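# Load blue-band cartridge into sealant gun, leave on table

## Task

Put the cartridge marked with the wide blue band into the sealant gun, seated all the way forward in the cup of the front ring with its nozzle sticking out through that ring. The plunger rod only slides backward while its small thumb plate (just behind the handle) is held pushed toward the gun's front. The loaded gun must end up resting on the table itself, not leaning on any other object. Then state that you are done.

## Robot and tools

Robot: two arms, left_arm and right_arm, each a six-joint arm with a parallel two-finger gripper. Each base sits on a tilted plate; both plates hang from one metal frame behind the arms, and a plate plus its half of the frame count as part of that arm for the clearance check. Calibrated bases in the scene frame: left_arm (+0.038, +0.255, +0.290) m, right_arm (-0.047, -0.186, +0.290) m.

Scene frame: origin at table-top height, midway between the nominal bases; +z up, +x out over the table, left_arm on the +y side (image left/right need not match). Positions are in metres, orientations as quaternions wxyz. A gripper's fingers point along its own +z and open along its own y. end_effector_position is the point between the pads, about 1 cm short of the fingertips. Reported poses can be off by a few centimetres, more when reaching far.

Row format (used by execute_actions and move): one flat list of 14 numbers, each in [-1, 1], always for both arms. First seven are left_arm: dx, dy, dz, rx, ry, rz, opening; next seven are right_arm in that order. dx..rz are an offset, not a pose: they are measured from that arm's Hand target as it stood when the action or move began, along that Hand target's own axes. 1.0 equals 0.6 m of travel or 180 degrees; rx, ry, rz form a single rotation vector. Within one action every row is counted from the same starting Hand target, not from the row before, but each new call starts from the current Hand target, so sending the same offset twice moves twice. Opening is absolute: +1 fully open (0.094 m), -1 closed. Six zeros re-command the Hand target as it is.

execute_actions: actions is a list holding one item or none. Empty list = look (returns state and pictures). {"rows": [...], "steps": n} runs up to 15 rows, one per control step of 1/30 s (default 15, minimum 6); the last row repeats if rows run out. {"steps": n} alone waits up to 300 steps counted from the previous result, including your thinking time. Pictures come only with an empty list or when cameras names them. Results are read 6 steps before an action ends; those steps finish while you think, and the next action waits for them.

move: target is one 14-number row or a list of up to 15 rows, each an offset from the same Hand targets. Each gripper travels a straight line, all arms finishing together, at least 0.5 s and capped at 10 s (stopping short if longer). speed is m/s, 0.002 to 0.5, default 0.25 (turns at twice that in rad/s), one value or one per target. blend (m) rounds corners in a list; 0 stops at each. blocking=false returns about 0.5 s after start. Openings of the first target are sent at the start; later targets' openings are applied after the arms come to rest there. Moves do not avoid obstacles or the other arm; faster moves lag and hit harder, and a target set beyond a contact presses harder. Avoid paths passing close to an arm's own base; route around it. The result ends with a move: line: done, off_target, moving, held, fault, naming arms that did not finish; an unnamed arm is within 10 mm and 2 degrees of its target. limits=paced means the commanded pose was clipped; limits=held means a check withheld steps. done does not tell you whether anything is being touched.

wait: seconds 0 to 10; lets a running move continue, returns early when it ends. stop: brakes a running move (needs braking room; fingers keep moving). zoom_image: camera (cam_high, cam_low, cam_left_wrist, cam_right_wrist) and region [x0, y0, x1, y1] in pixels, at most 504x504, from that camera's latest image. read_manual gives only licence text. finished_scene with scene (1 or 2) ends the scene irreversibly and grades it; call it once the gun is loaded and lying on the table.

Controller: each step the commanded pose is clipped to within 100 mm and 20 degrees of the measured gripper pose, so far targets need several actions; continue from the reported Hand target. Friction and weight can leave a gripper a centimetre or more off target in free air. Tiny moves may not start. A wrist near the first joint's axis can swing the whole arm.

Result lines: end_effector_position and end_effector_quat_wxyz per arm; Hand target (where next offsets start); grip_measured (opening on the command scale, reads slightly wide when empty and up to about 0.064 narrower than a hard gripped part); Joint positions (last value is finger opening in m); Joint velocities, marked within noise when at rest; Joint torques (whole drive output, joints 1 to 3 wrap at plus or minus 28 N m). To release, command an opening clearly above grip_measured. Pads squeeze about 50 to 64 N each; close slowly on fragile parts.

Cameras: cam_high and cam_low fixed, plus a wrist camera on each arm (672x504 each); calibration is approximate.

Avoid: dropping or releasing moving parts, slamming, hard pushes, contact between the two arms (can end the scene), anything falling or left off the table, long holds with outstretched arms or pushing at unreachable poses (MOTOR HOT near 75 C; at 90 C the arm folds and idles). Occasional brief tugs on held parts or pushes on loose ones may occur.

Each tool is called after ">>>" as name(argument=value, ...), one argument or row to a line, values as JSON.

## Session

>>> execute_actions(
  actions=[],
)

>>> zoom_image(
  camera="cam_high",
  region=[100, 130, 590, 460],
)

Scene clock: 0.00 s of 5500.00 s.
left_arm: end_effector_position=(+0.4331, +0.4188, +0.1633) grip_measured=+1.000 end_effector_quat_wxyz=(+0.317, -0.249, +0.893, +0.201) | right_arm: end_effector_position=(+0.5054, -0.5341, +0.1898) grip_measured=+1.000 end_effector_quat_wxyz=(+0.260, +0.363, +0.880, -0.163)
Joint positions: left_arm=[0.253 0.838 0.414 0.535 -0.323 -0.249 0.094] | right_arm=[-0.885 1.499 1.633 -0.213 -0.306 0.515 0.094]
Joint velocities: within noise
Joint torques (N m): no reading
Motor temperatures (°C): left_arm=[30 30 29 27 26 26 28] | right_arm=[25 33 28 27 28 26 26]
Heat: left arm: 30 °C; right arm: 33 °C.
Hand target: left_arm +0.4331, +0.4208, +0.1647; +0.319, -0.254, +0.890, +0.205 | right_arm +0.5139, -0.5377, +0.2063; +0.280, +0.358, +0.873, -0.175
camera_calibration:
cam_left_wrist: T_world_to_cam=[[0.558268, -0.803987, -0.204796, 0.129287], [-0.818406, -0.493135, -0.295007, 0.647555], [0.136189, 0.332299, -0.93329, 0.0412275], [0, 0, 0, 1]] pos_world=[0.452171, 0.409577, 0.255988]
cam_right_wrist: T_world_to_cam=[[-0.740087, -0.667001, 0.0859156, 0.000734559], [-0.670599, 0.722307, -0.169027, 0.798987], [0.050684, -0.18271, -0.98186, 0.152034], [0, 0, 0, 1]] pos_world=[0.528638, -0.548846, 0.284264]

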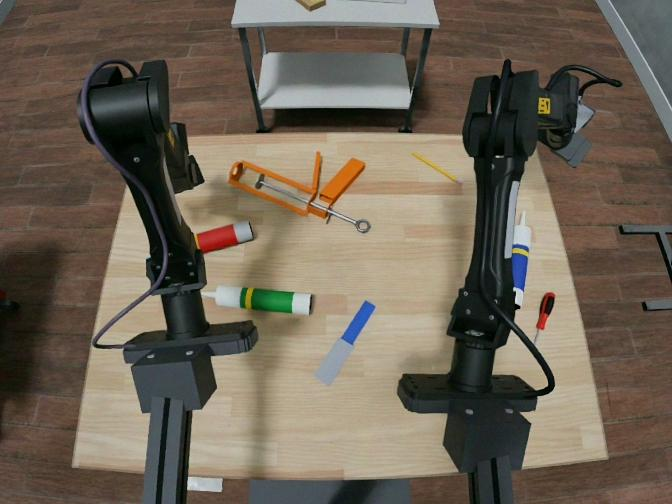

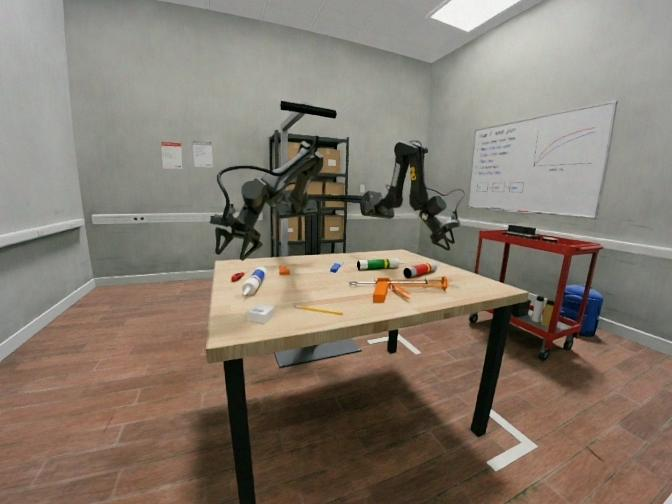

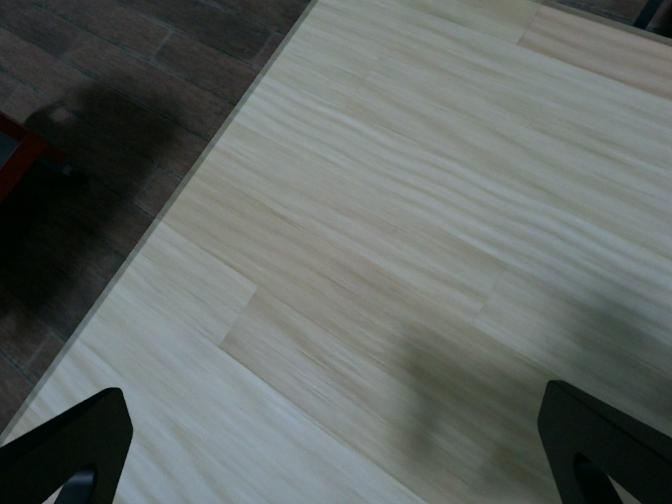

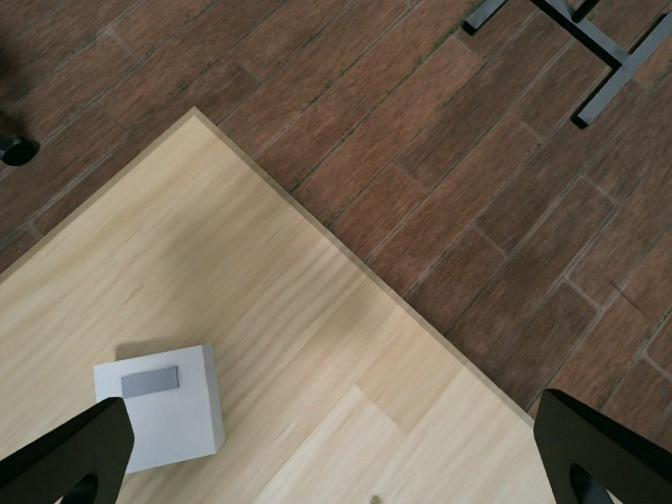

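Scaled by 1.029 from the camera's 672x504 image, which has a finer 960x720 frame.

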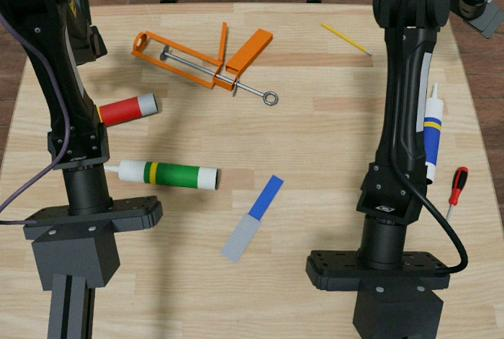

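>>> zoom_image(
  camera="cam_high",
  region=[220, 140, 380, 250],
)

>>> zoom_image(
  camera="cam_low",
  region=[340, 255, 460, 315],
)

>>> zoom_image(
  camera="cam_high",
  region=[480, 190, 600, 340],
)

Scaled by 3.150 from the camera's 672x504 image, which has a finer 960x720 frame.

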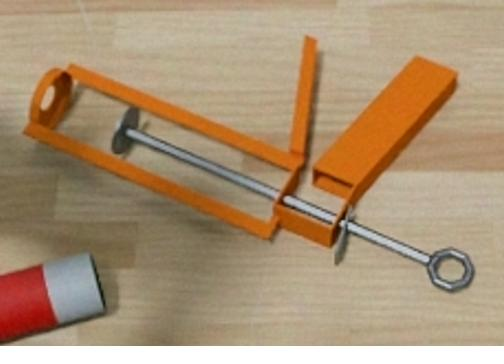

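Scaled by 4.200 from the camera's 672x504 image, which has a finer 960x720 frame.

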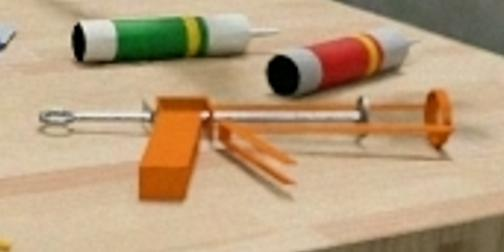

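Scaled by 3.360 from the camera's 672x504 image, which has a finer 960x720 frame.

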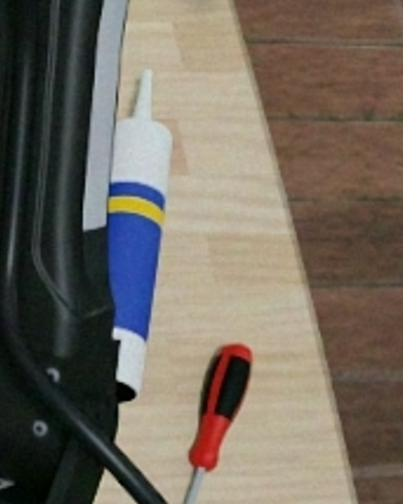

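>>> move(
  target=[0.254,-0.5248,-0.3302,0.0021,0.2507,-0.172,-0.3, 0.6053,0.3047,-0.3337,-0.4268,-0.0577,-0.4475,0.0],
  speed=0.3,
)

Scene clock: 17.57 s of 5500.00 s.
left_arm: end_effector_position=(+0.4301, +0.0304, +0.1398) grip_measured=-0.298 end_effector_quat_wxyz=(+0.008, -0.542, +0.841, -0.001) | right_arm: end_effector_position=(+0.3575, -0.1224, +0.1192) grip_measured=+0.002 end_effector_quat_wxyz=(+0.325, -0.486, +0.785, +0.203)
Joint positions: left_arm=[-0.96 1.593 1.304 -0.594 -0.882 -1.739 0.033] | right_arm=[-0.187 1.11 0.631 0.275 -0.789 -1.101 0.047]
Joint velocities: within noise
Joint torques (N m): left_arm=[-7.24 -6.05 4.27 0.12 0.11 -0.06] | right_arm=[1.01 -6.94 4.27 0.44 -0.21 -0.15]
Motor temperatures (°C): left_arm=[30 33 29 28 26 26 28] | right_arm=[26 40 30 28 28 26 26]
Heat: left arm: 33 °C; right arm: 40 °C.
Hand target: left_arm +0.4231, +0.0197, +0.1396; +0.000, -0.534, +0.846, +0.000 | right_arm +0.3600, -0.1201, +0.1205; +0.323, -0.493, +0.781, +0.204
Off the commanded pose: left_arm 0.013 m, 1 deg | right_arm 0.004 m, 1 deg.
Kept back: nothing.
move: off_target (left_arm)
camera_calibration:
cam_left_wrist: T_world_to_cam=[[0.904033, -0.427102, 0.0175441, -0.377411], [-0.395635, -0.820477, 0.412663, 0.175741], [-0.161854, -0.380002, -0.910715, 0.295415], [0, 0, 0, 1]] pos_world=[0.458535, 0.0952573, 0.203138]
cam_right_wrist: T_world_to_cam=[[0.886183, -0.462989, -0.0178897, -0.372195], [-0.44219, -0.833579, -0.33108, 0.137685], [0.138374, 0.301308, -0.943433, 0.188737], [0, 0, 0, 1]] pos_world=[0.3646, -0.114419, 0.216988]

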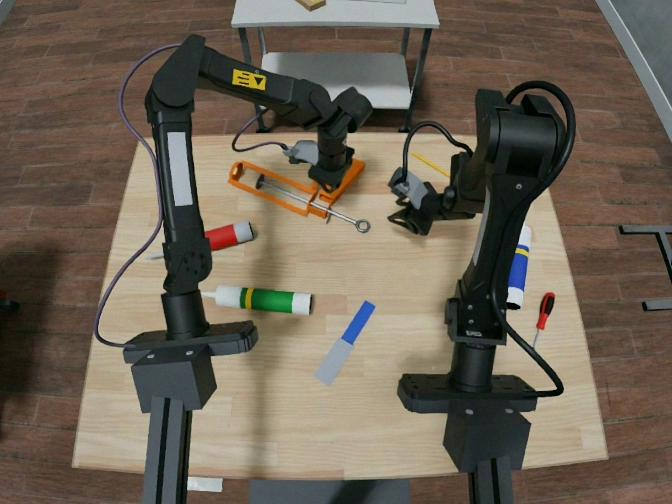

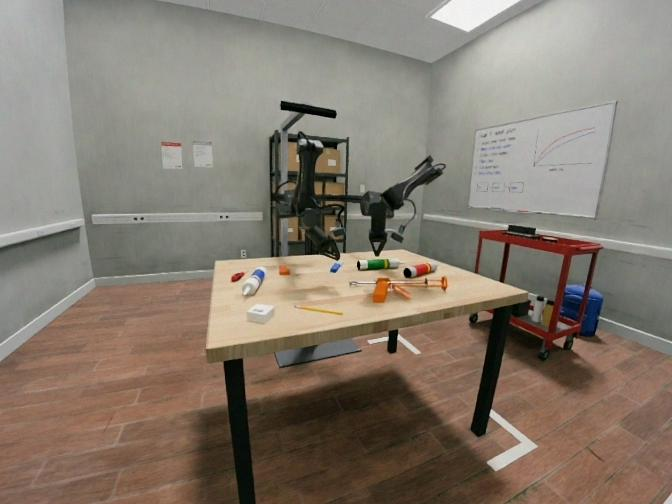

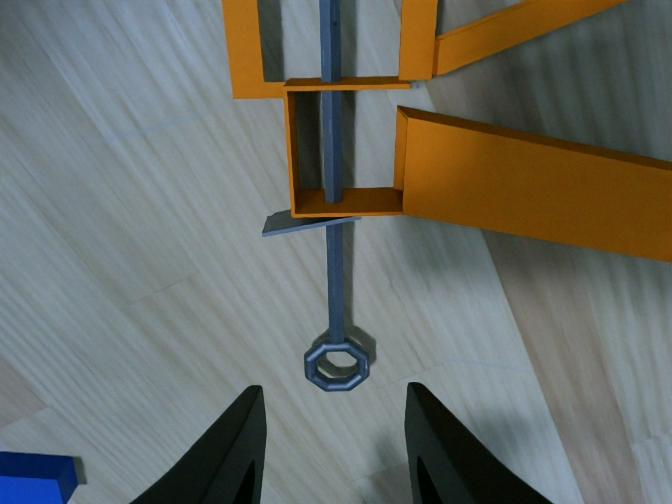

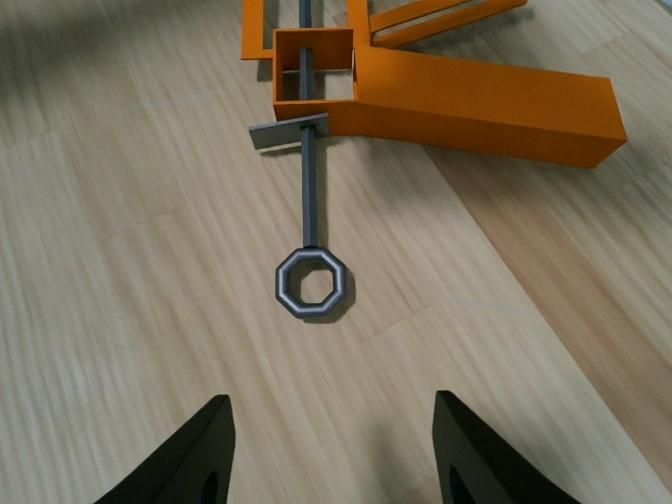

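>>> execute_actions(
  actions=[],
)

Scene clock: 20.33 s of 5500.00 s.
left_arm: end_effector_position=(+0.4301, +0.0301, +0.1398) grip_measured=-0.298 end_effector_quat_wxyz=(+0.007, -0.542, +0.840, -0.001) | right_arm: end_effector_position=(+0.3570, -0.1226, +0.1188) grip_measured=+0.002 end_effector_quat_wxyz=(+0.324, -0.486, +0.786, +0.203)
Joint positions: left_arm=[-0.96 1.593 1.304 -0.594 -0.88 -1.74 0.033] | right_arm=[-0.187 1.11 0.631 0.272 -0.787 -1.102 0.047]
Joint velocities: within noise
Joint torques (N m): left_arm=[-7.24 -6.05 4.25 0.13 0.08 -0.07] | right_arm=[0.99 -6.94 4.27 0.44 -0.2 -0.14]
Motor temperatures (°C): left_arm=[31 32 30 28 26 26 28] | right_arm=[26 40 30 28 28 26 26]
Heat: left arm: 32 °C; right arm: 40 °C.
Hand target: left_arm +0.4231, +0.0197, +0.1396; +0.000, -0.534, +0.846, +0.000 | right_arm +0.3600, -0.1201, +0.1205; +0.323, -0.493, +0.781, +0.204
Off the commanded pose: left_arm 0.013 m, 1 deg | right_arm 0.004 m, 1 deg.
Steps of this call (1-83: nothing new was sent). Readings (end_effector_position of left_arm | right_arm):
1: (+0.4301, +0.0304, +0.1398) | (+0.3573, -0.1224, +0.1191)
2: (+0.4301, +0.0304, +0.1398) | (+0.3573, -0.1224, +0.1191)
4: (+0.4301, +0.0304, +0.1398) | (+0.3573, -0.1224, +0.1191)
8: (+0.4299, +0.0301, +0.1398) | (+0.3570, -0.1224, +0.1190)
83: the state above
camera_calibration:
cam_left_wrist: T_world_to_cam=[[0.904818, -0.425436, 0.0175715, -0.377902], [-0.39388, -0.820601, 0.414092, 0.174558], [-0.161751, -0.381599, -0.910065, 0.295268], [0, 0, 0, 1]] pos_world=[0.458447, 0.0951426, 0.20307]
cam_right_wrist: T_world_to_cam=[[0.886339, -0.462639, -0.0191695, -0.371656], [-0.442571, -0.834266, -0.328833, 0.136996], [0.136139, 0.299942, -0.944193, 0.189232], [0, 0, 0, 1]] pos_world=[0.364282, -0.11441, 0.216596]

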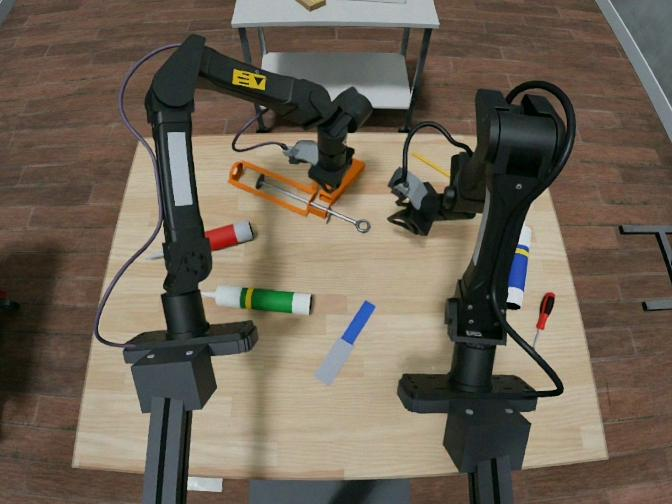

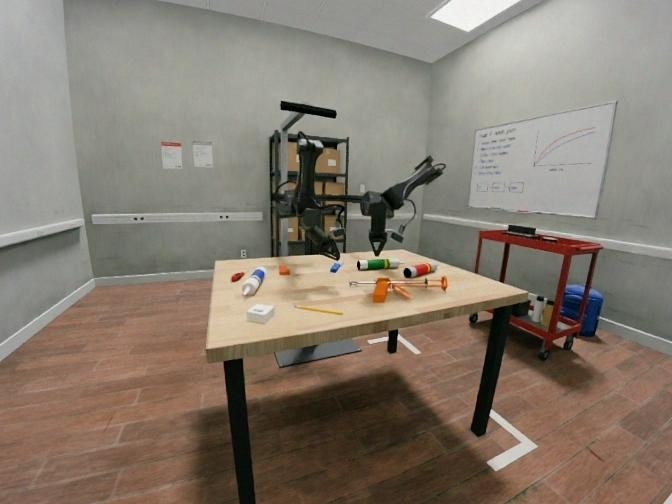

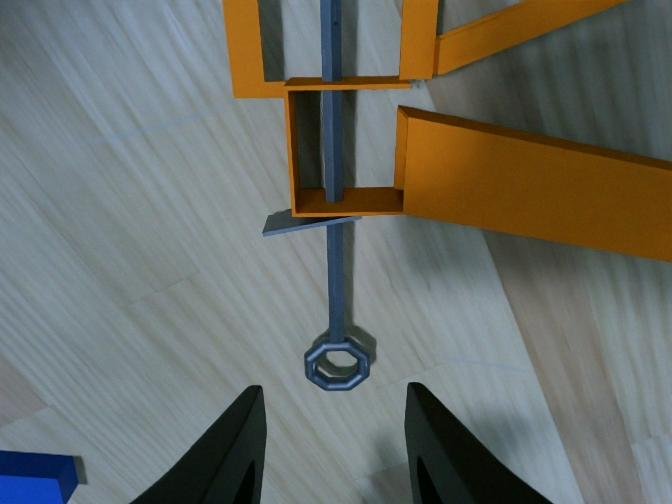

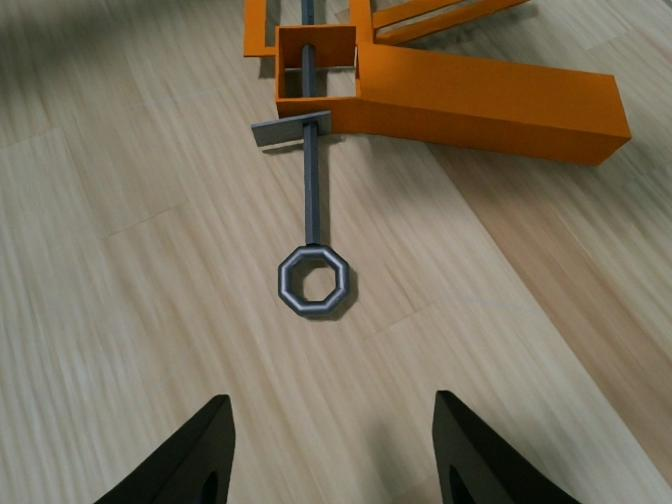

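>>> move(
  target=[-0.0825,0.0218,0.066,0,0,0.5,0.7,0,0,0,0,0,0,0],
  speed=0.2,
  cameras=["cam_left_wrist","cam_high"],
)

Scene clock: 28.37 s of 5500.00 s.
left_arm: end_effector_position=(+0.4244, +0.0684, +0.0943) grip_measured=+0.698 end_effector_quat_wxyz=(-0.013, +0.230, +0.973, +0.011) | right_arm: end_effector_position=(+0.3567, -0.1225, +0.1187) grip_measured=+0.002 end_effector_quat_wxyz=(+0.324, -0.487, +0.786, +0.203)
Joint positions: left_arm=[-0.791 1.564 1.189 -0.43 -0.768 0.013 0.08] | right_arm=[-0.187 1.11 0.631 0.27 -0.787 -1.104 0.047]
Joint velocities: within noise
Joint torques (N m): left_arm=[-4.44 -12.53 1.83 0.42 0.13 0.06] | right_arm=[0.99 -6.94 4.29 0.44 -0.21 -0.14]
Motor temperatures (°C): left_arm=[31 33 29 28 26 26 28] | right_arm=[26 41 30 27 28 26 25]
Heat: left arm: 33 °C; right arm: 41 °C.
Hand target: left_arm +0.4326, +0.0700, +0.1000; +0.000, +0.221, +0.975, +0.000 | right_arm +0.3600, -0.1201, +0.1205; +0.323, -0.493, +0.781, +0.204
Off the commanded pose: left_arm 0.010 m, 2 deg | right_arm 0.004 m, 1 deg.
Kept back: nothing.
move: done
camera_calibration:
cam_left_wrist: T_world_to_cam=[[-0.46057, -0.887604, -0.00592251, 0.25759], [-0.792927, 0.408425, 0.452168, 0.304342], [-0.398927, 0.212951, -0.891913, 0.325803], [0, 0, 0, 1]] pos_world=[0.489931, 0.0349571, 0.1545]
Images, in order (width x height): cam_high 672x504, cam_left_wrist 672x504.

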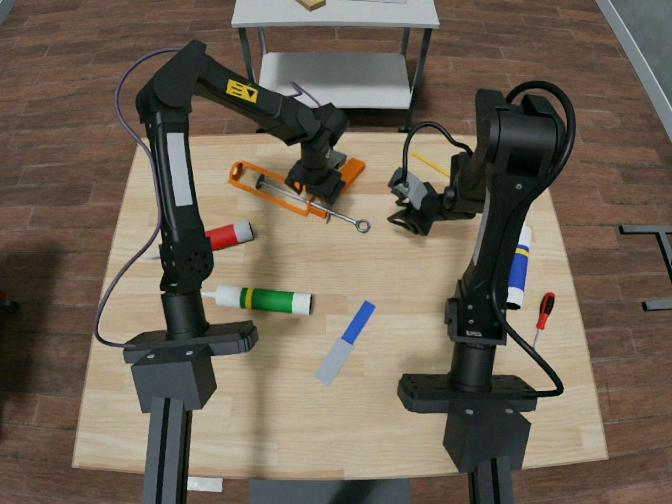

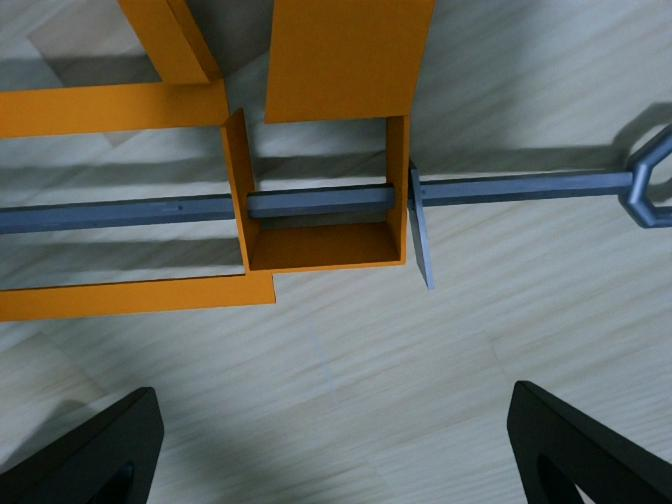

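>>> move(
  target=[-0.0249,0.0058,0.0417,0,0,0,0.7,0,0,0,0,0,0,0],
  speed=0.1,
  cameras=["cam_left_wrist"],
)

Scene clock: 30.47 s of 5500.00 s.
left_arm: end_effector_position=(+0.4501, +0.0753, +0.0837) grip_measured=+0.698 end_effector_quat_wxyz=(+0.003, +0.214, +0.977, +0.008) | right_arm: end_effector_position=(+0.3567, -0.1225, +0.1187) grip_measured=+0.002 end_effector_quat_wxyz=(+0.324, -0.487, +0.786, +0.203)
Joint positions: left_arm=[-0.732 1.576 1.237 -0.384 -0.727 0.067 0.08] | right_arm=[-0.187 1.11 0.631 0.27 -0.787 -1.104 0.047]
Joint velocities: within noise
Joint torques (N m): left_arm=[-4.46 -7.17 3.84 0.47 0.14 0.06] | right_arm=[1.01 -6.95 4.29 0.44 -0.21 -0.15]
Motor temperatures (°C): left_arm=[31 33 29 27 26 26 28] | right_arm=[26 41 30 27 28 26 25]
Heat: left arm: 33 °C; right arm: 41 °C.
Hand target: left_arm +0.4475, +0.0667, +0.0749; +0.000, +0.221, +0.975, +0.000 | right_arm +0.3600, -0.1201, +0.1205; +0.323, -0.493, +0.781, +0.204
Off the commanded pose: left_arm 0.013 m, 1 deg | right_arm 0.004 m, 1 deg.
Kept back: nothing.
move: off_target (left_arm)
camera_calibration:
cam_left_wrist: T_world_to_cam=[[-0.432013, -0.901817, -0.00949714, 0.264044], [-0.819101, 0.387938, 0.422584, 0.342433], [-0.377409, 0.190341, -0.906274, 0.318412], [0, 0, 0, 1]] pos_world=[0.51473, 0.0446697, 0.14637]
Images, in order (width x height): cam_left_wrist 672x504.

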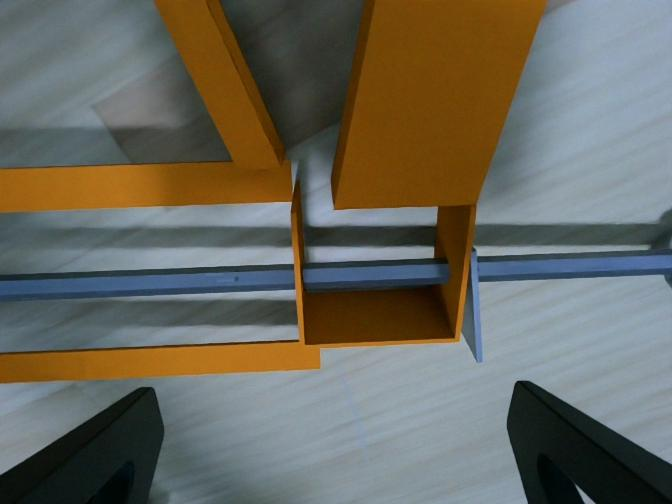

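>>> move(
  target=[0.0125,-0.0146,0.025,0,0,0,0.7,0,0,0,0,0,0,0],
  speed=0.1,
  cameras=["cam_left_wrist"],
)

Scene clock: 31.57 s of 5500.00 s.
left_arm: end_effector_position=(+0.4468, +0.0686, +0.0709) grip_measured=+0.698 end_effector_quat_wxyz=(+0.008, +0.211, +0.977, +0.006) | right_arm: end_effector_position=(+0.3567, -0.1225, +0.1187) grip_measured=+0.002 end_effector_quat_wxyz=(+0.324, -0.487, +0.786, +0.203)
Joint positions: left_arm=[-0.723 1.613 1.224 -0.315 -0.717 0.077 0.08] | right_arm=[-0.187 1.11 0.631 0.27 -0.787 -1.104 0.047]
Joint velocities: within noise
Joint torques (N m): left_arm=[-4.51 -7.39 2 0.52 0.14 0.08] | right_arm=[1.01 -6.93 4.29 0.44 -0.21 -0.15]
Motor temperatures (°C): left_arm=[31 33 29 27 26 26 28] | right_arm=[26 41 29 27 28 26 25]
Heat: left arm: 33 °C; right arm: 41 °C.
Hand target: left_arm +0.4370, +0.0621, +0.0600; +0.000, +0.221, +0.975, +0.000 | right_arm +0.3600, -0.1201, +0.1205; +0.323, -0.493, +0.781, +0.204
Off the commanded pose: left_arm 0.016 m, 2 deg | right_arm 0.004 m, 1 deg.
Kept back: nothing.
move: off_target (left_arm)
camera_calibration:
cam_left_wrist: T_world_to_cam=[[-0.425918, -0.904725, -0.0081297, 0.253844], [-0.825648, 0.384984, 0.412424, 0.351661], [-0.37, 0.182371, -0.910956, 0.304337], [0, 0, 0, 1]] pos_world=[0.511069, 0.0387735, 0.134268]
Images, in order (width x height): cam_left_wrist 672x504.

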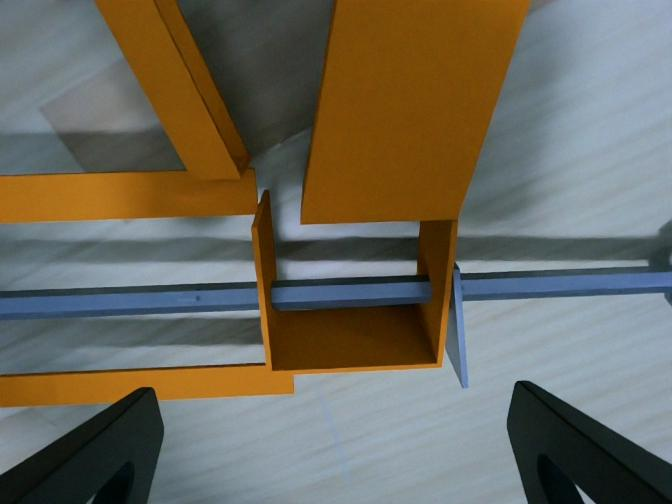

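>>> move(
  target=[0.0033,-0.0045,0.05,0,0,0,0.7,0,0,0,0,0,0,0],
  speed=0.1,
  cameras=["cam_left_wrist"],
)

Scene clock: 32.97 s of 5500.00 s.
left_arm: end_effector_position=(+0.4414, +0.0673, +0.0400) grip_measured=+0.698 end_effector_quat_wxyz=(+0.005, +0.213, +0.977, +0.007) | right_arm: end_effector_position=(+0.3567, -0.1225, +0.1187) grip_measured=+0.002 end_effector_quat_wxyz=(+0.324, -0.487, +0.786, +0.203)
Joint positions: left_arm=[-0.673 1.689 1.224 -0.22 -0.681 0.117 0.08] | right_arm=[-0.187 1.11 0.631 0.27 -0.787 -1.104 0.047]
Joint velocities: within noise
Joint torques (N m): left_arm=[-4.75 -7.72 2.35 0.5 0.14 0.06] | right_arm=[1.01 -6.94 4.29 0.45 -0.21 -0.14]
Motor temperatures (°C): left_arm=[31 33 29 27 26 26 28] | right_arm=[26 41 29 27 28 26 25]
Heat: left arm: 33 °C; right arm: 41 °C.
Hand target: left_arm +0.4341, +0.0605, +0.0300; +0.000, +0.221, +0.975, +0.000 | right_arm +0.3600, -0.1201, +0.1205; +0.323, -0.493, +0.781, +0.204
Off the commanded pose: left_arm 0.014 m, 1 deg | right_arm 0.004 m, 1 deg.
Kept back: nothing.
move: off_target (left_arm)
camera_calibration:
cam_left_wrist: T_world_to_cam=[[-0.429257, -0.90314, -0.00876728, 0.251531], [-0.821927, 0.386596, 0.418306, 0.358385], [-0.374399, 0.186767, -0.908264, 0.275964], [0, 0, 0, 1]] pos_world=[0.505858, 0.0370762, 0.102938]
Images, in order (width x height): cam_left_wrist 672x504.

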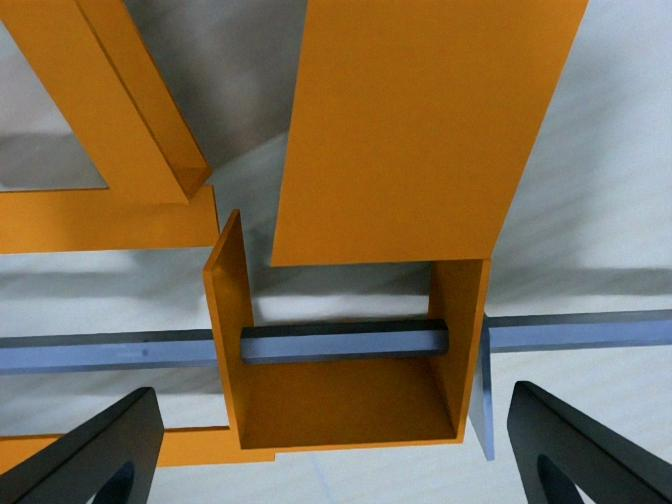

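>>> move(
  target=[0,0,0.008,0,0,0,0.3,0,0,0,0,0,0,0],
  speed=0.1,
  cameras=["cam_left_wrist"],
)

>>> move(
  target=[0,0,0,0,0,0,0.1,0,0,0,0,0,0,0],
  speed=0.1,
  cameras=["cam_left_wrist"],
)

Scene clock: 34.17 s of 5500.00 s.
left_arm: end_effector_position=(+0.4404, +0.0673, +0.0358) grip_measured=+0.302 end_effector_quat_wxyz=(+0.004, +0.214, +0.977, +0.007) | right_arm: end_effector_position=(+0.3567, -0.1225, +0.1187) grip_measured=+0.002 end_effector_quat_wxyz=(+0.324, -0.487, +0.786, +0.203)
Joint positions: left_arm=[-0.666 1.7 1.224 -0.207 -0.674 0.125 0.061] | right_arm=[-0.187 1.11 0.631 0.27 -0.787 -1.104 0.047]
Joint velocities: within noise
Joint torques (N m): left_arm=[-4.67 -7.54 2.63 0.52 0.16 0.06] | right_arm=[1.01 -6.94 4.27 0.45 -0.21 -0.14]
Motor temperatures (°C): left_arm=[31 34 29 27 26 26 28] | right_arm=[26 41 29 27 28 26 25]
Heat: left arm: 34 °C; right arm: 41 °C.
Hand target: left_arm +0.4340, +0.0604, +0.0252; +0.000, +0.221, +0.975, +0.000 | right_arm +0.3600, -0.1201, +0.1205; +0.323, -0.493, +0.781, +0.204
Off the commanded pose: left_arm 0.014 m, 1 deg | right_arm 0.004 m, 1 deg.
Kept back: nothing.
move: off_target (left_arm)
camera_calibration:
cam_left_wrist: T_world_to_cam=[[-0.432015, -0.901833, -0.00782046, 0.252116], [-0.820156, 0.389252, 0.419318, 0.358353], [-0.375111, 0.187565, -0.907806, 0.27202], [0, 0, 0, 1]] pos_world=[0.50486, 0.0368554, 0.0986489]
Images, in order (width x height): cam_left_wrist 672x504.

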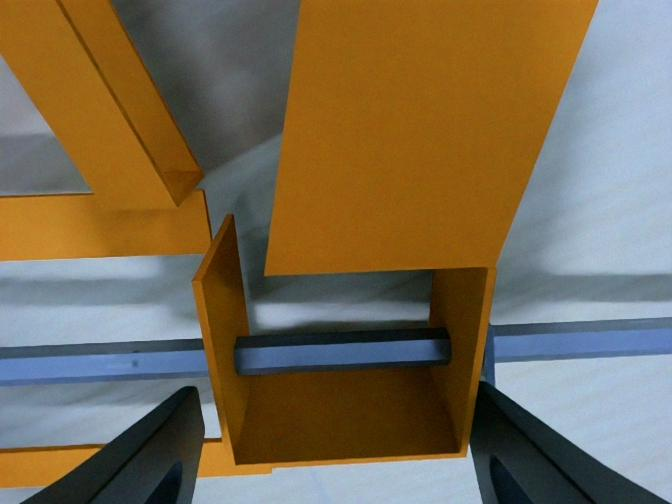

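Scene clock: 34.87 s of 5500.00 s.
left_arm: end_effector_position=(+0.4398, +0.0656, +0.0357) grip_measured=+0.103 end_effector_quat_wxyz=(+0.004, +0.217, +0.976, +0.002) | right_arm: end_effector_position=(+0.3567, -0.1225, +0.1187) grip_measured=+0.002 end_effector_quat_wxyz=(+0.324, -0.487, +0.786, +0.203)
Joint positions: left_arm=[-0.666 1.7 1.224 -0.207 -0.664 0.131 0.052] | right_arm=[-0.187 1.11 0.631 0.27 -0.787 -1.104 0.047]
Joint velocities: within noise
Joint torques (N m): left_arm=[-4.71 -7.53 2.65 0.52 0.13 0.06] | right_arm=[1.01 -6.95 4.29 0.44 -0.21 -0.15]
Motor temperatures (°C): left_arm=[31 33 29 27 26 26 28] | right_arm=[26 41 29 27 28 26 25]
Heat: left arm: 33 °C; right arm: 41 °C.
Hand target: left_arm +0.4340, +0.0604, +0.0252; +0.000, +0.221, +0.975, +0.000 | right_arm +0.3600, -0.1201, +0.1205; +0.323, -0.493, +0.781, +0.204
Off the commanded pose: left_arm 0.013 m, 1 deg | right_arm 0.004 m, 1 deg.
Kept back: nothing.
move: off_target (left_arm)
camera_calibration:
cam_left_wrist: T_world_to_cam=[[-0.437449, -0.89924, 0.00249896, 0.252226], [-0.816387, 0.398306, 0.418168, 0.356378], [-0.377029, 0.180887, -0.908366, 0.273334], [0, 0, 0, 1]] pos_world=[0.504333, 0.035422, 0.0986316]
Images, in order (width x height): cam_left_wrist 672x504.

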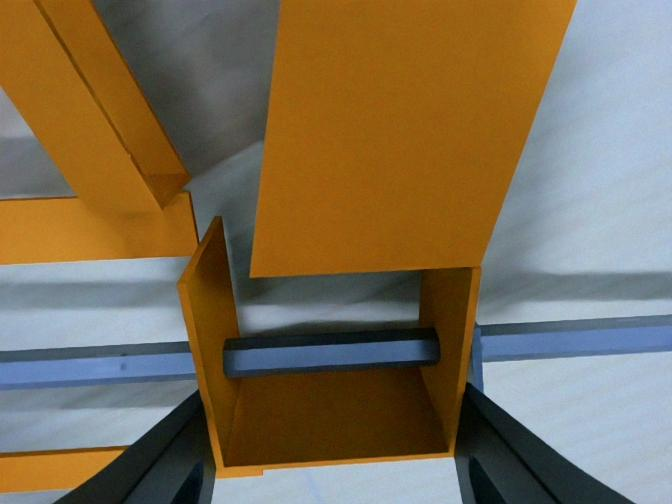

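>>> move(
  target=[0,0,0,0,0,0,-0.1,0.0338,0.015,0.0945,0,0,0,0.1],
  speed=0.15,
  cameras=["cam_left_wrist","cam_right_wrist"],
)

Scene clock: 37.00 s of 5500.00 s.
left_arm: end_effector_position=(+0.4398, +0.0656, +0.0357) grip_measured=+0.103 end_effector_quat_wxyz=(+0.004, +0.217, +0.976, +0.002) | right_arm: end_effector_position=(+0.3548, -0.0961, +0.0683) grip_measured=+0.098 end_effector_quat_wxyz=(+0.310, -0.491, +0.786, +0.212)
Joint positions: left_arm=[-0.666 1.7 1.224 -0.207 -0.664 0.131 0.052] | right_arm=[-0.076 1.341 0.683 0.425 -0.679 -1.096 0.052]
Joint velocities: within noise
Joint torques (N m): left_arm=[-4.71 -7.54 2.65 0.52 0.14 0.05] | right_arm=[1.44 -5.75 2.7 1.23 -0.2 0.07]
Motor temperatures (°C): left_arm=[31 33 29 27 26 26 29] | right_arm=[26 41 29 27 28 26 25]
Heat: left arm: 33 °C; right arm: 41 °C.
Hand target: left_arm +0.4340, +0.0604, +0.0252; +0.000, +0.221, +0.975, +0.000 | right_arm +0.3629, -0.0929, +0.0661; +0.323, -0.493, +0.781, +0.204
Off the commanded pose: left_arm 0.013 m, 1 deg | right_arm 0.009 m, 2 deg.
Kept back: nothing.
move: off_target (left_arm)
camera_calibration:
cam_left_wrist: T_world_to_cam=[[-0.437449, -0.89924, 0.00249896, 0.252226], [-0.816387, 0.398306, 0.418168, 0.356378], [-0.377029, 0.180887, -0.908366, 0.273334], [0, 0, 0, 1]] pos_world=[0.504333, 0.035422, 0.0986316]
cam_right_wrist: T_world_to_cam=[[0.893808, -0.44625, -0.0443646, -0.357769], [-0.436616, -0.843375, -0.313185, 0.137393], [0.102343, 0.299298, -0.948655, 0.146125], [0, 0, 0, 1]] pos_world=[0.36481, -0.0875158, 0.16578]
Images, in order (width x height): cam_left_wrist 672x504, cam_right_wrist 672x504.

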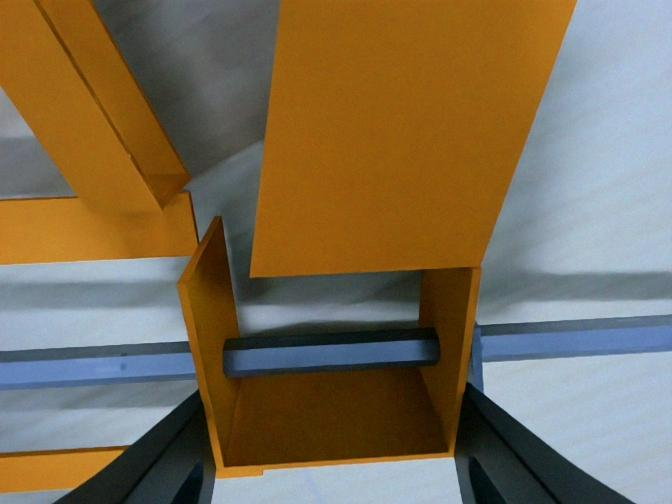

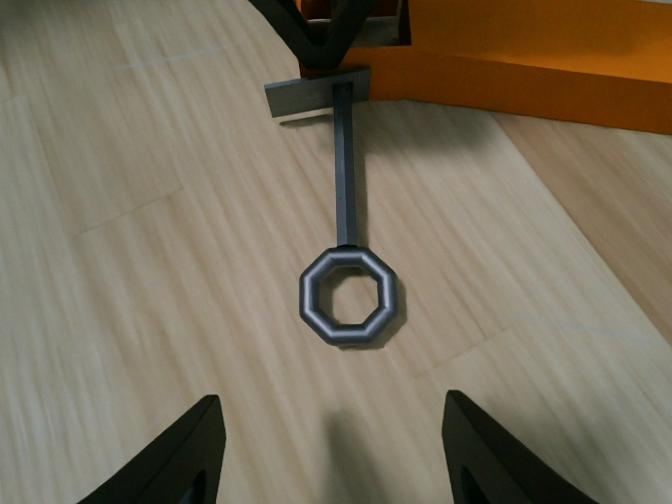

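>>> zoom_image(
  camera="cam_right_wrist",
  region=[220, 0, 420, 150],
)

>>> zoom_image(
  camera="cam_left_wrist",
  region=[380, 280, 560, 504],
)

Scaled by 2.520 from the camera's 672x504 image, which has a finer 960x720 frame.

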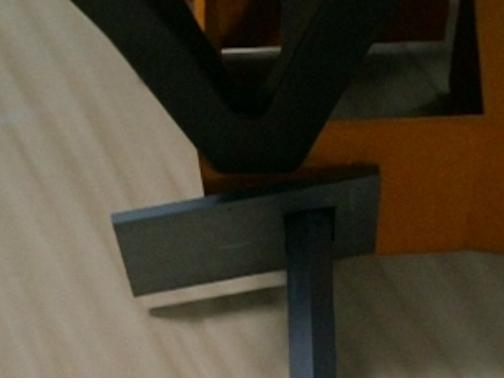

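Scaled by 2.250 from the camera's 672x504 image, which has a finer 960x720 frame.

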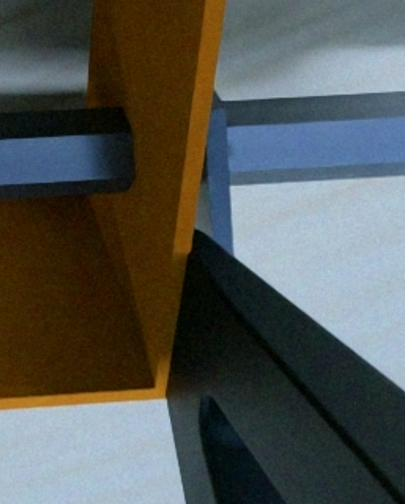

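>>> move(
  target=[0.005,0,-0.005,0,0,0,0.7,0,0,0,0,0,0,0.1],
  speed=0.1,
  cameras=["cam_left_wrist","cam_right_wrist"],
)

Scene clock: 39.57 s of 5500.00 s.
left_arm: end_effector_position=(+0.4404, +0.0675, +0.0349) grip_measured=+0.698 end_effector_quat_wxyz=(+0.006, +0.218, +0.976, +0.008) | right_arm: end_effector_position=(+0.3551, -0.0964, +0.0682) grip_measured=+0.098 end_effector_quat_wxyz=(+0.310, -0.491, +0.786, +0.211)
Joint positions: left_arm=[-0.665 1.7 1.221 -0.198 -0.674 0.137 0.08] | right_arm=[-0.076 1.341 0.683 0.426 -0.677 -1.096 0.052]
Joint velocities: within noise
Joint torques (N m): left_arm=[-5.12 -8.7 1.57 0.46 0.11 0.02] | right_arm=[1.46 -5.74 2.7 1.22 -0.21 0.09]
Motor temperatures (°C): left_arm=[31 33 29 27 26 26 29] | right_arm=[26 41 29 28 28 26 25]
Heat: left arm: 33 °C; right arm: 41 °C.
Hand target: left_arm +0.4314, +0.0617, +0.0282; +0.000, +0.221, +0.975, +0.000 | right_arm +0.3629, -0.0929, +0.0661; +0.323, -0.493, +0.781, +0.204
Off the commanded pose: left_arm 0.013 m, 1 deg | right_arm 0.009 m, 2 deg.
Kept back: nothing.
move: off_target (left_arm)
camera_calibration:
cam_left_wrist: T_world_to_cam=[[-0.439788, -0.898051, -0.00949251, 0.255554], [-0.818058, 0.396208, 0.416893, 0.357312], [-0.37063, 0.19111, -0.908906, 0.269026], [0, 0, 0, 1]] pos_world=[0.504401, 0.0365171, 0.0979845]
cam_right_wrist: T_world_to_cam=[[0.89364, -0.446776, -0.042413, -0.358306], [-0.436611, -0.843647, -0.312458, 0.137238], [0.103817, 0.297743, -0.948984, 0.145436], [0, 0, 0, 1]] pos_world=[0.365018, -0.0876044, 0.165701]
Images, in order (width x height): cam_left_wrist 672x504, cam_right_wrist 672x504.

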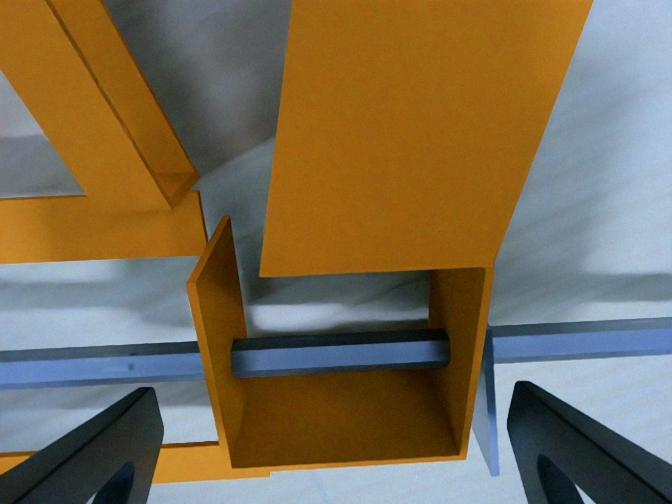

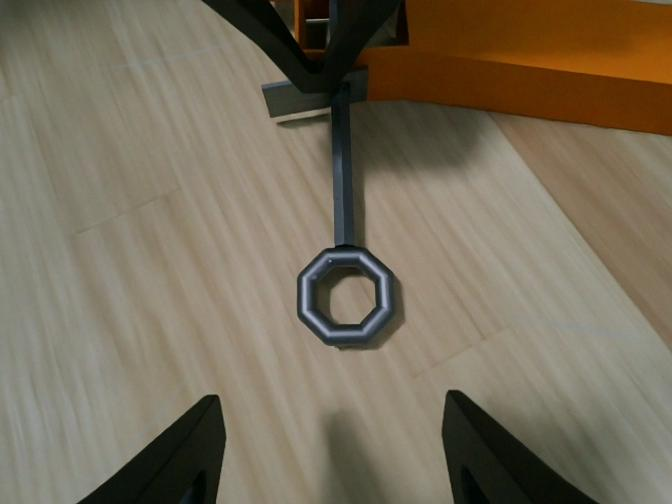

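>>> move(
  target=[
    [0.0167,0,-0.0167,0,0,0,0.7,0,0,0,0,0,0,0.1],
    [0.0167,0,0.015,0,0,0,0.7,0,0,0,0,0,0,0.1],
  ],
  speed=0.1,
  cameras=["cam_left_wrist","cam_right_wrist"],
)

Scene clock: 40.70 s of 5500.00 s.
left_arm: end_effector_position=(+0.4208, +0.0699, +0.0291) grip_measured=+0.698 end_effector_quat_wxyz=(-0.006, +0.221, +0.975, +0.005) | right_arm: end_effector_position=(+0.3554, -0.0964, +0.0683) grip_measured=+0.098 end_effector_quat_wxyz=(+0.310, -0.491, +0.786, +0.210)
Joint positions: left_arm=[-0.66 1.7 1.162 -0.166 -0.664 0.129 0.08] | right_arm=[-0.076 1.341 0.683 0.428 -0.677 -1.096 0.052]
Joint velocities: within noise
Joint torques (N m): left_arm=[-3.93 -7.82 2.65 0.66 0.16 0.12] | right_arm=[1.46 -5.74 2.69 1.22 -0.21 0.08]
Motor temperatures (°C): left_arm=[32 34 29 27 26 26 29] | right_arm=[26 41 29 28 28 26 25]
Heat: left arm: 34 °C; right arm: 41 °C.
Hand target: left_arm +0.4223, +0.0661, +0.0192; +0.000, +0.221, +0.975, +0.000 | right_arm +0.3629, -0.0929, +0.0661; +0.323, -0.493, +0.781, +0.204
Off the commanded pose: left_arm 0.011 m, 1 deg | right_arm 0.009 m, 2 deg.
Kept back: nothing.
move: off_target (left_arm)
camera_calibration:
cam_left_wrist: T_world_to_cam=[[-0.445456, -0.895303, 0.00100474, 0.250899], [-0.805421, 0.401225, 0.436251, 0.336489], [-0.39098, 0.193522, -0.899824, 0.264164], [0, 0, 0, 1]] pos_world=[0.486063, 0.0385011, 0.0906553]
cam_right_wrist: T_world_to_cam=[[0.893676, -0.446836, -0.0409931, -0.358703], [-0.436186, -0.843658, -0.313022, 0.137264], [0.105285, 0.297621, -0.948861, 0.14496], [0, 0, 0, 1]] pos_world=[0.365175, -0.0876213, 0.165809]
Images, in order (width x height): cam_left_wrist 672x504, cam_right_wrist 672x504.

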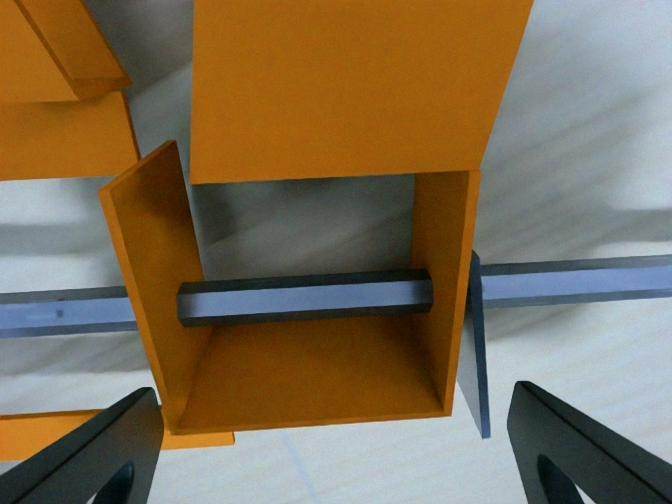

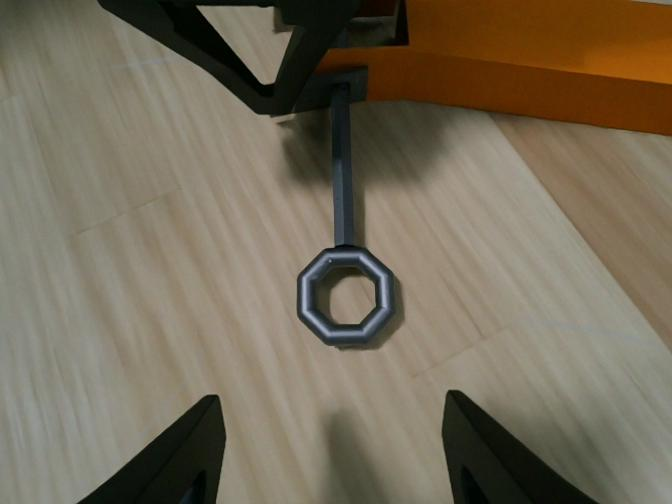

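>>> move(
  target=[-0.0125,0,-0.0333,0,0,0,0.7,0,0,0,0,0,0,0.1],
  speed=0.1,
  cameras=["cam_left_wrist","cam_right_wrist"],
)

Scene clock: 43.53 s of 5500.00 s.
left_arm: end_effector_position=(+0.4253, +0.0705, +0.0306) grip_measured=+0.698 end_effector_quat_wxyz=(-0.006, +0.221, +0.975, +0.007) | right_arm: end_effector_position=(+0.3554, -0.0964, +0.0683) grip_measured=+0.098 end_effector_quat_wxyz=(+0.310, -0.491, +0.786, +0.210)
Joint positions: left_arm=[-0.66 1.7 1.181 -0.186 -0.668 0.128 0.08] | right_arm=[-0.076 1.341 0.683 0.428 -0.677 -1.096 0.052]
Joint velocities: within noise
Joint torques (N m): left_arm=[-6.93 -11.41 2.99 0.18 -0.11 -0.07] | right_arm=[1.46 -5.74 2.7 1.22 -0.21 0.08]
Motor temperatures (°C): left_arm=[32 34 29 27 26 26 29] | right_arm=[26 40 29 28 28 26 25]
Heat: left arm: 34 °C; right arm: 40 °C.
Hand target: left_arm +0.4291, +0.0629, +0.0391; +0.000, +0.221, +0.975, +0.000 | right_arm +0.3629, -0.0929, +0.0661; +0.323, -0.493, +0.781, +0.204
Off the commanded pose: left_arm 0.012 m, 1 deg | right_arm 0.009 m, 2 deg.
Kept back: nothing.
move: off_target (left_arm)
camera_calibration:
cam_left_wrist: T_world_to_cam=[[-0.444815, -0.895616, -0.00341892, 0.253328], [-0.805931, 0.398602, 0.437711, 0.33957], [-0.390659, 0.197456, -0.899109, 0.266685], [0, 0, 0, 1]] pos_world=[0.490538, 0.0388728, 0.092011]
cam_right_wrist: T_world_to_cam=[[0.893676, -0.446836, -0.0409931, -0.358703], [-0.436186, -0.843658, -0.313022, 0.137264], [0.105285, 0.297621, -0.948861, 0.14496], [0, 0, 0, 1]] pos_world=[0.365175, -0.0876213, 0.165809]
Images, in order (width x height): cam_left_wrist 672x504, cam_right_wrist 672x504.

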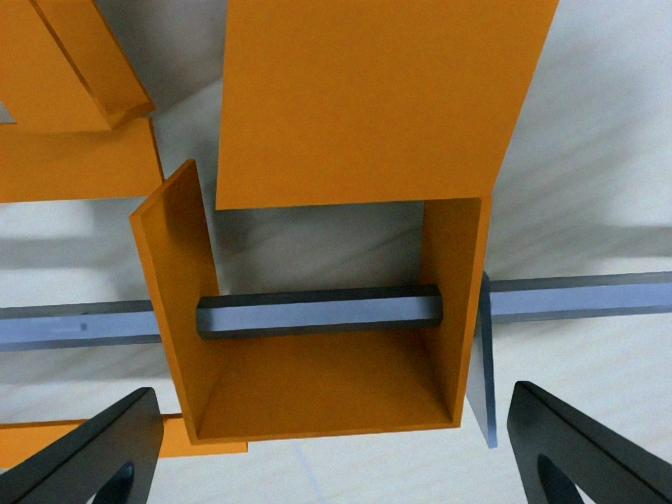

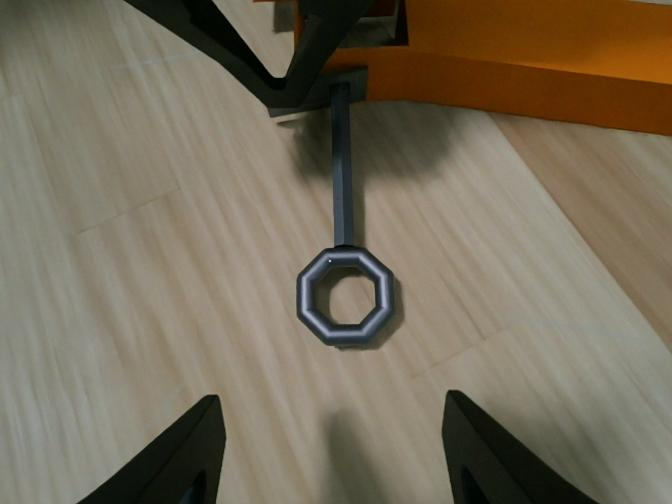

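>>> move(
  target=[-0.0083,-0.003,-0.005,0,0,0,0.7,0,0,0,0,0,0,0.1],
  speed=0.1,
  cameras=["cam_left_wrist","cam_right_wrist"],
)

Scene clock: 44.47 s of 5500.00 s.
left_arm: end_effector_position=(+0.4303, +0.0665, +0.0353) grip_measured=+0.698 end_effector_quat_wxyz=(-0.004, +0.222, +0.975, +0.006) | right_arm: end_effector_position=(+0.3554, -0.0964, +0.0683) grip_measured=+0.098 end_effector_quat_wxyz=(+0.310, -0.491, +0.786, +0.210)
Joint positions: left_arm=[-0.673 1.7 1.205 -0.212 -0.676 0.123 0.08] | right_arm=[-0.076 1.341 0.683 0.428 -0.677 -1.096 0.052]
Joint velocities: within noise
Joint torques (N m): left_arm=[-6.87 -10.95 3.17 0.16 -0.12 -0.08] | right_arm=[1.46 -5.74 2.7 1.22 -0.21 0.08]
Motor temperatures (°C): left_arm=[32 34 29 27 26 26 29] | right_arm=[26 40 29 28 28 26 25]
Heat: left arm: 34 °C; right arm: 40 °C.
Hand target: left_arm +0.4329, +0.0590, +0.0422; +0.000, +0.221, +0.975, +0.000 | right_arm +0.3629, -0.0929, +0.0661; +0.323, -0.493, +0.781, +0.204
Off the commanded pose: left_arm 0.010 m, 1 deg | right_arm 0.009 m, 2 deg.
Kept back: nothing.
move: done
camera_calibration:
cam_left_wrist: T_world_to_cam=[[-0.447573, -0.894245, -0.00198462, 0.252994], [-0.805855, 0.402369, 0.434393, 0.343009], [-0.387655, 0.196022, -0.900721, 0.272491], [0, 0, 0, 1]] pos_world=[0.495281, 0.0348082, 0.0969398]
cam_right_wrist: T_world_to_cam=[[0.893676, -0.446836, -0.0409931, -0.358703], [-0.436186, -0.843658, -0.313022, 0.137264], [0.105285, 0.297621, -0.948861, 0.14496], [0, 0, 0, 1]] pos_world=[0.365175, -0.0876213, 0.165809]
Images, in order (width x height): cam_left_wrist 672x504, cam_right_wrist 672x504.

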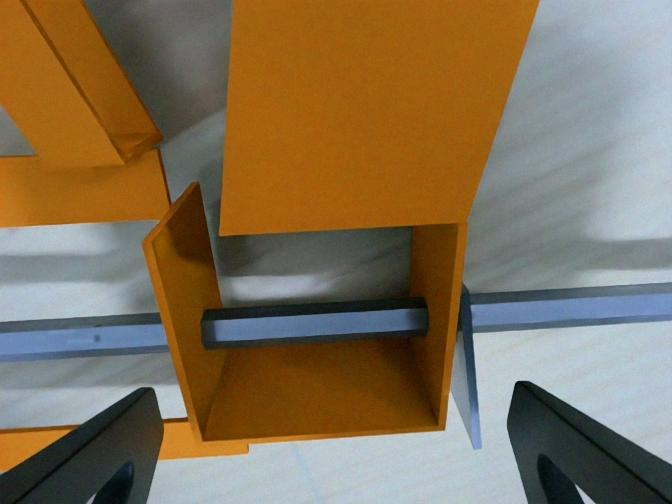

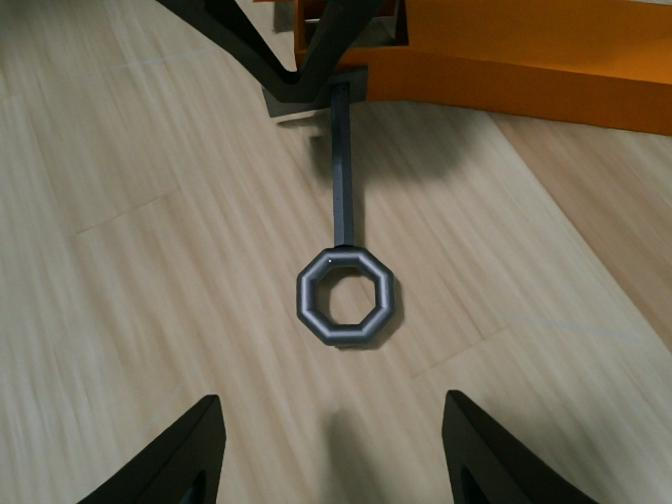

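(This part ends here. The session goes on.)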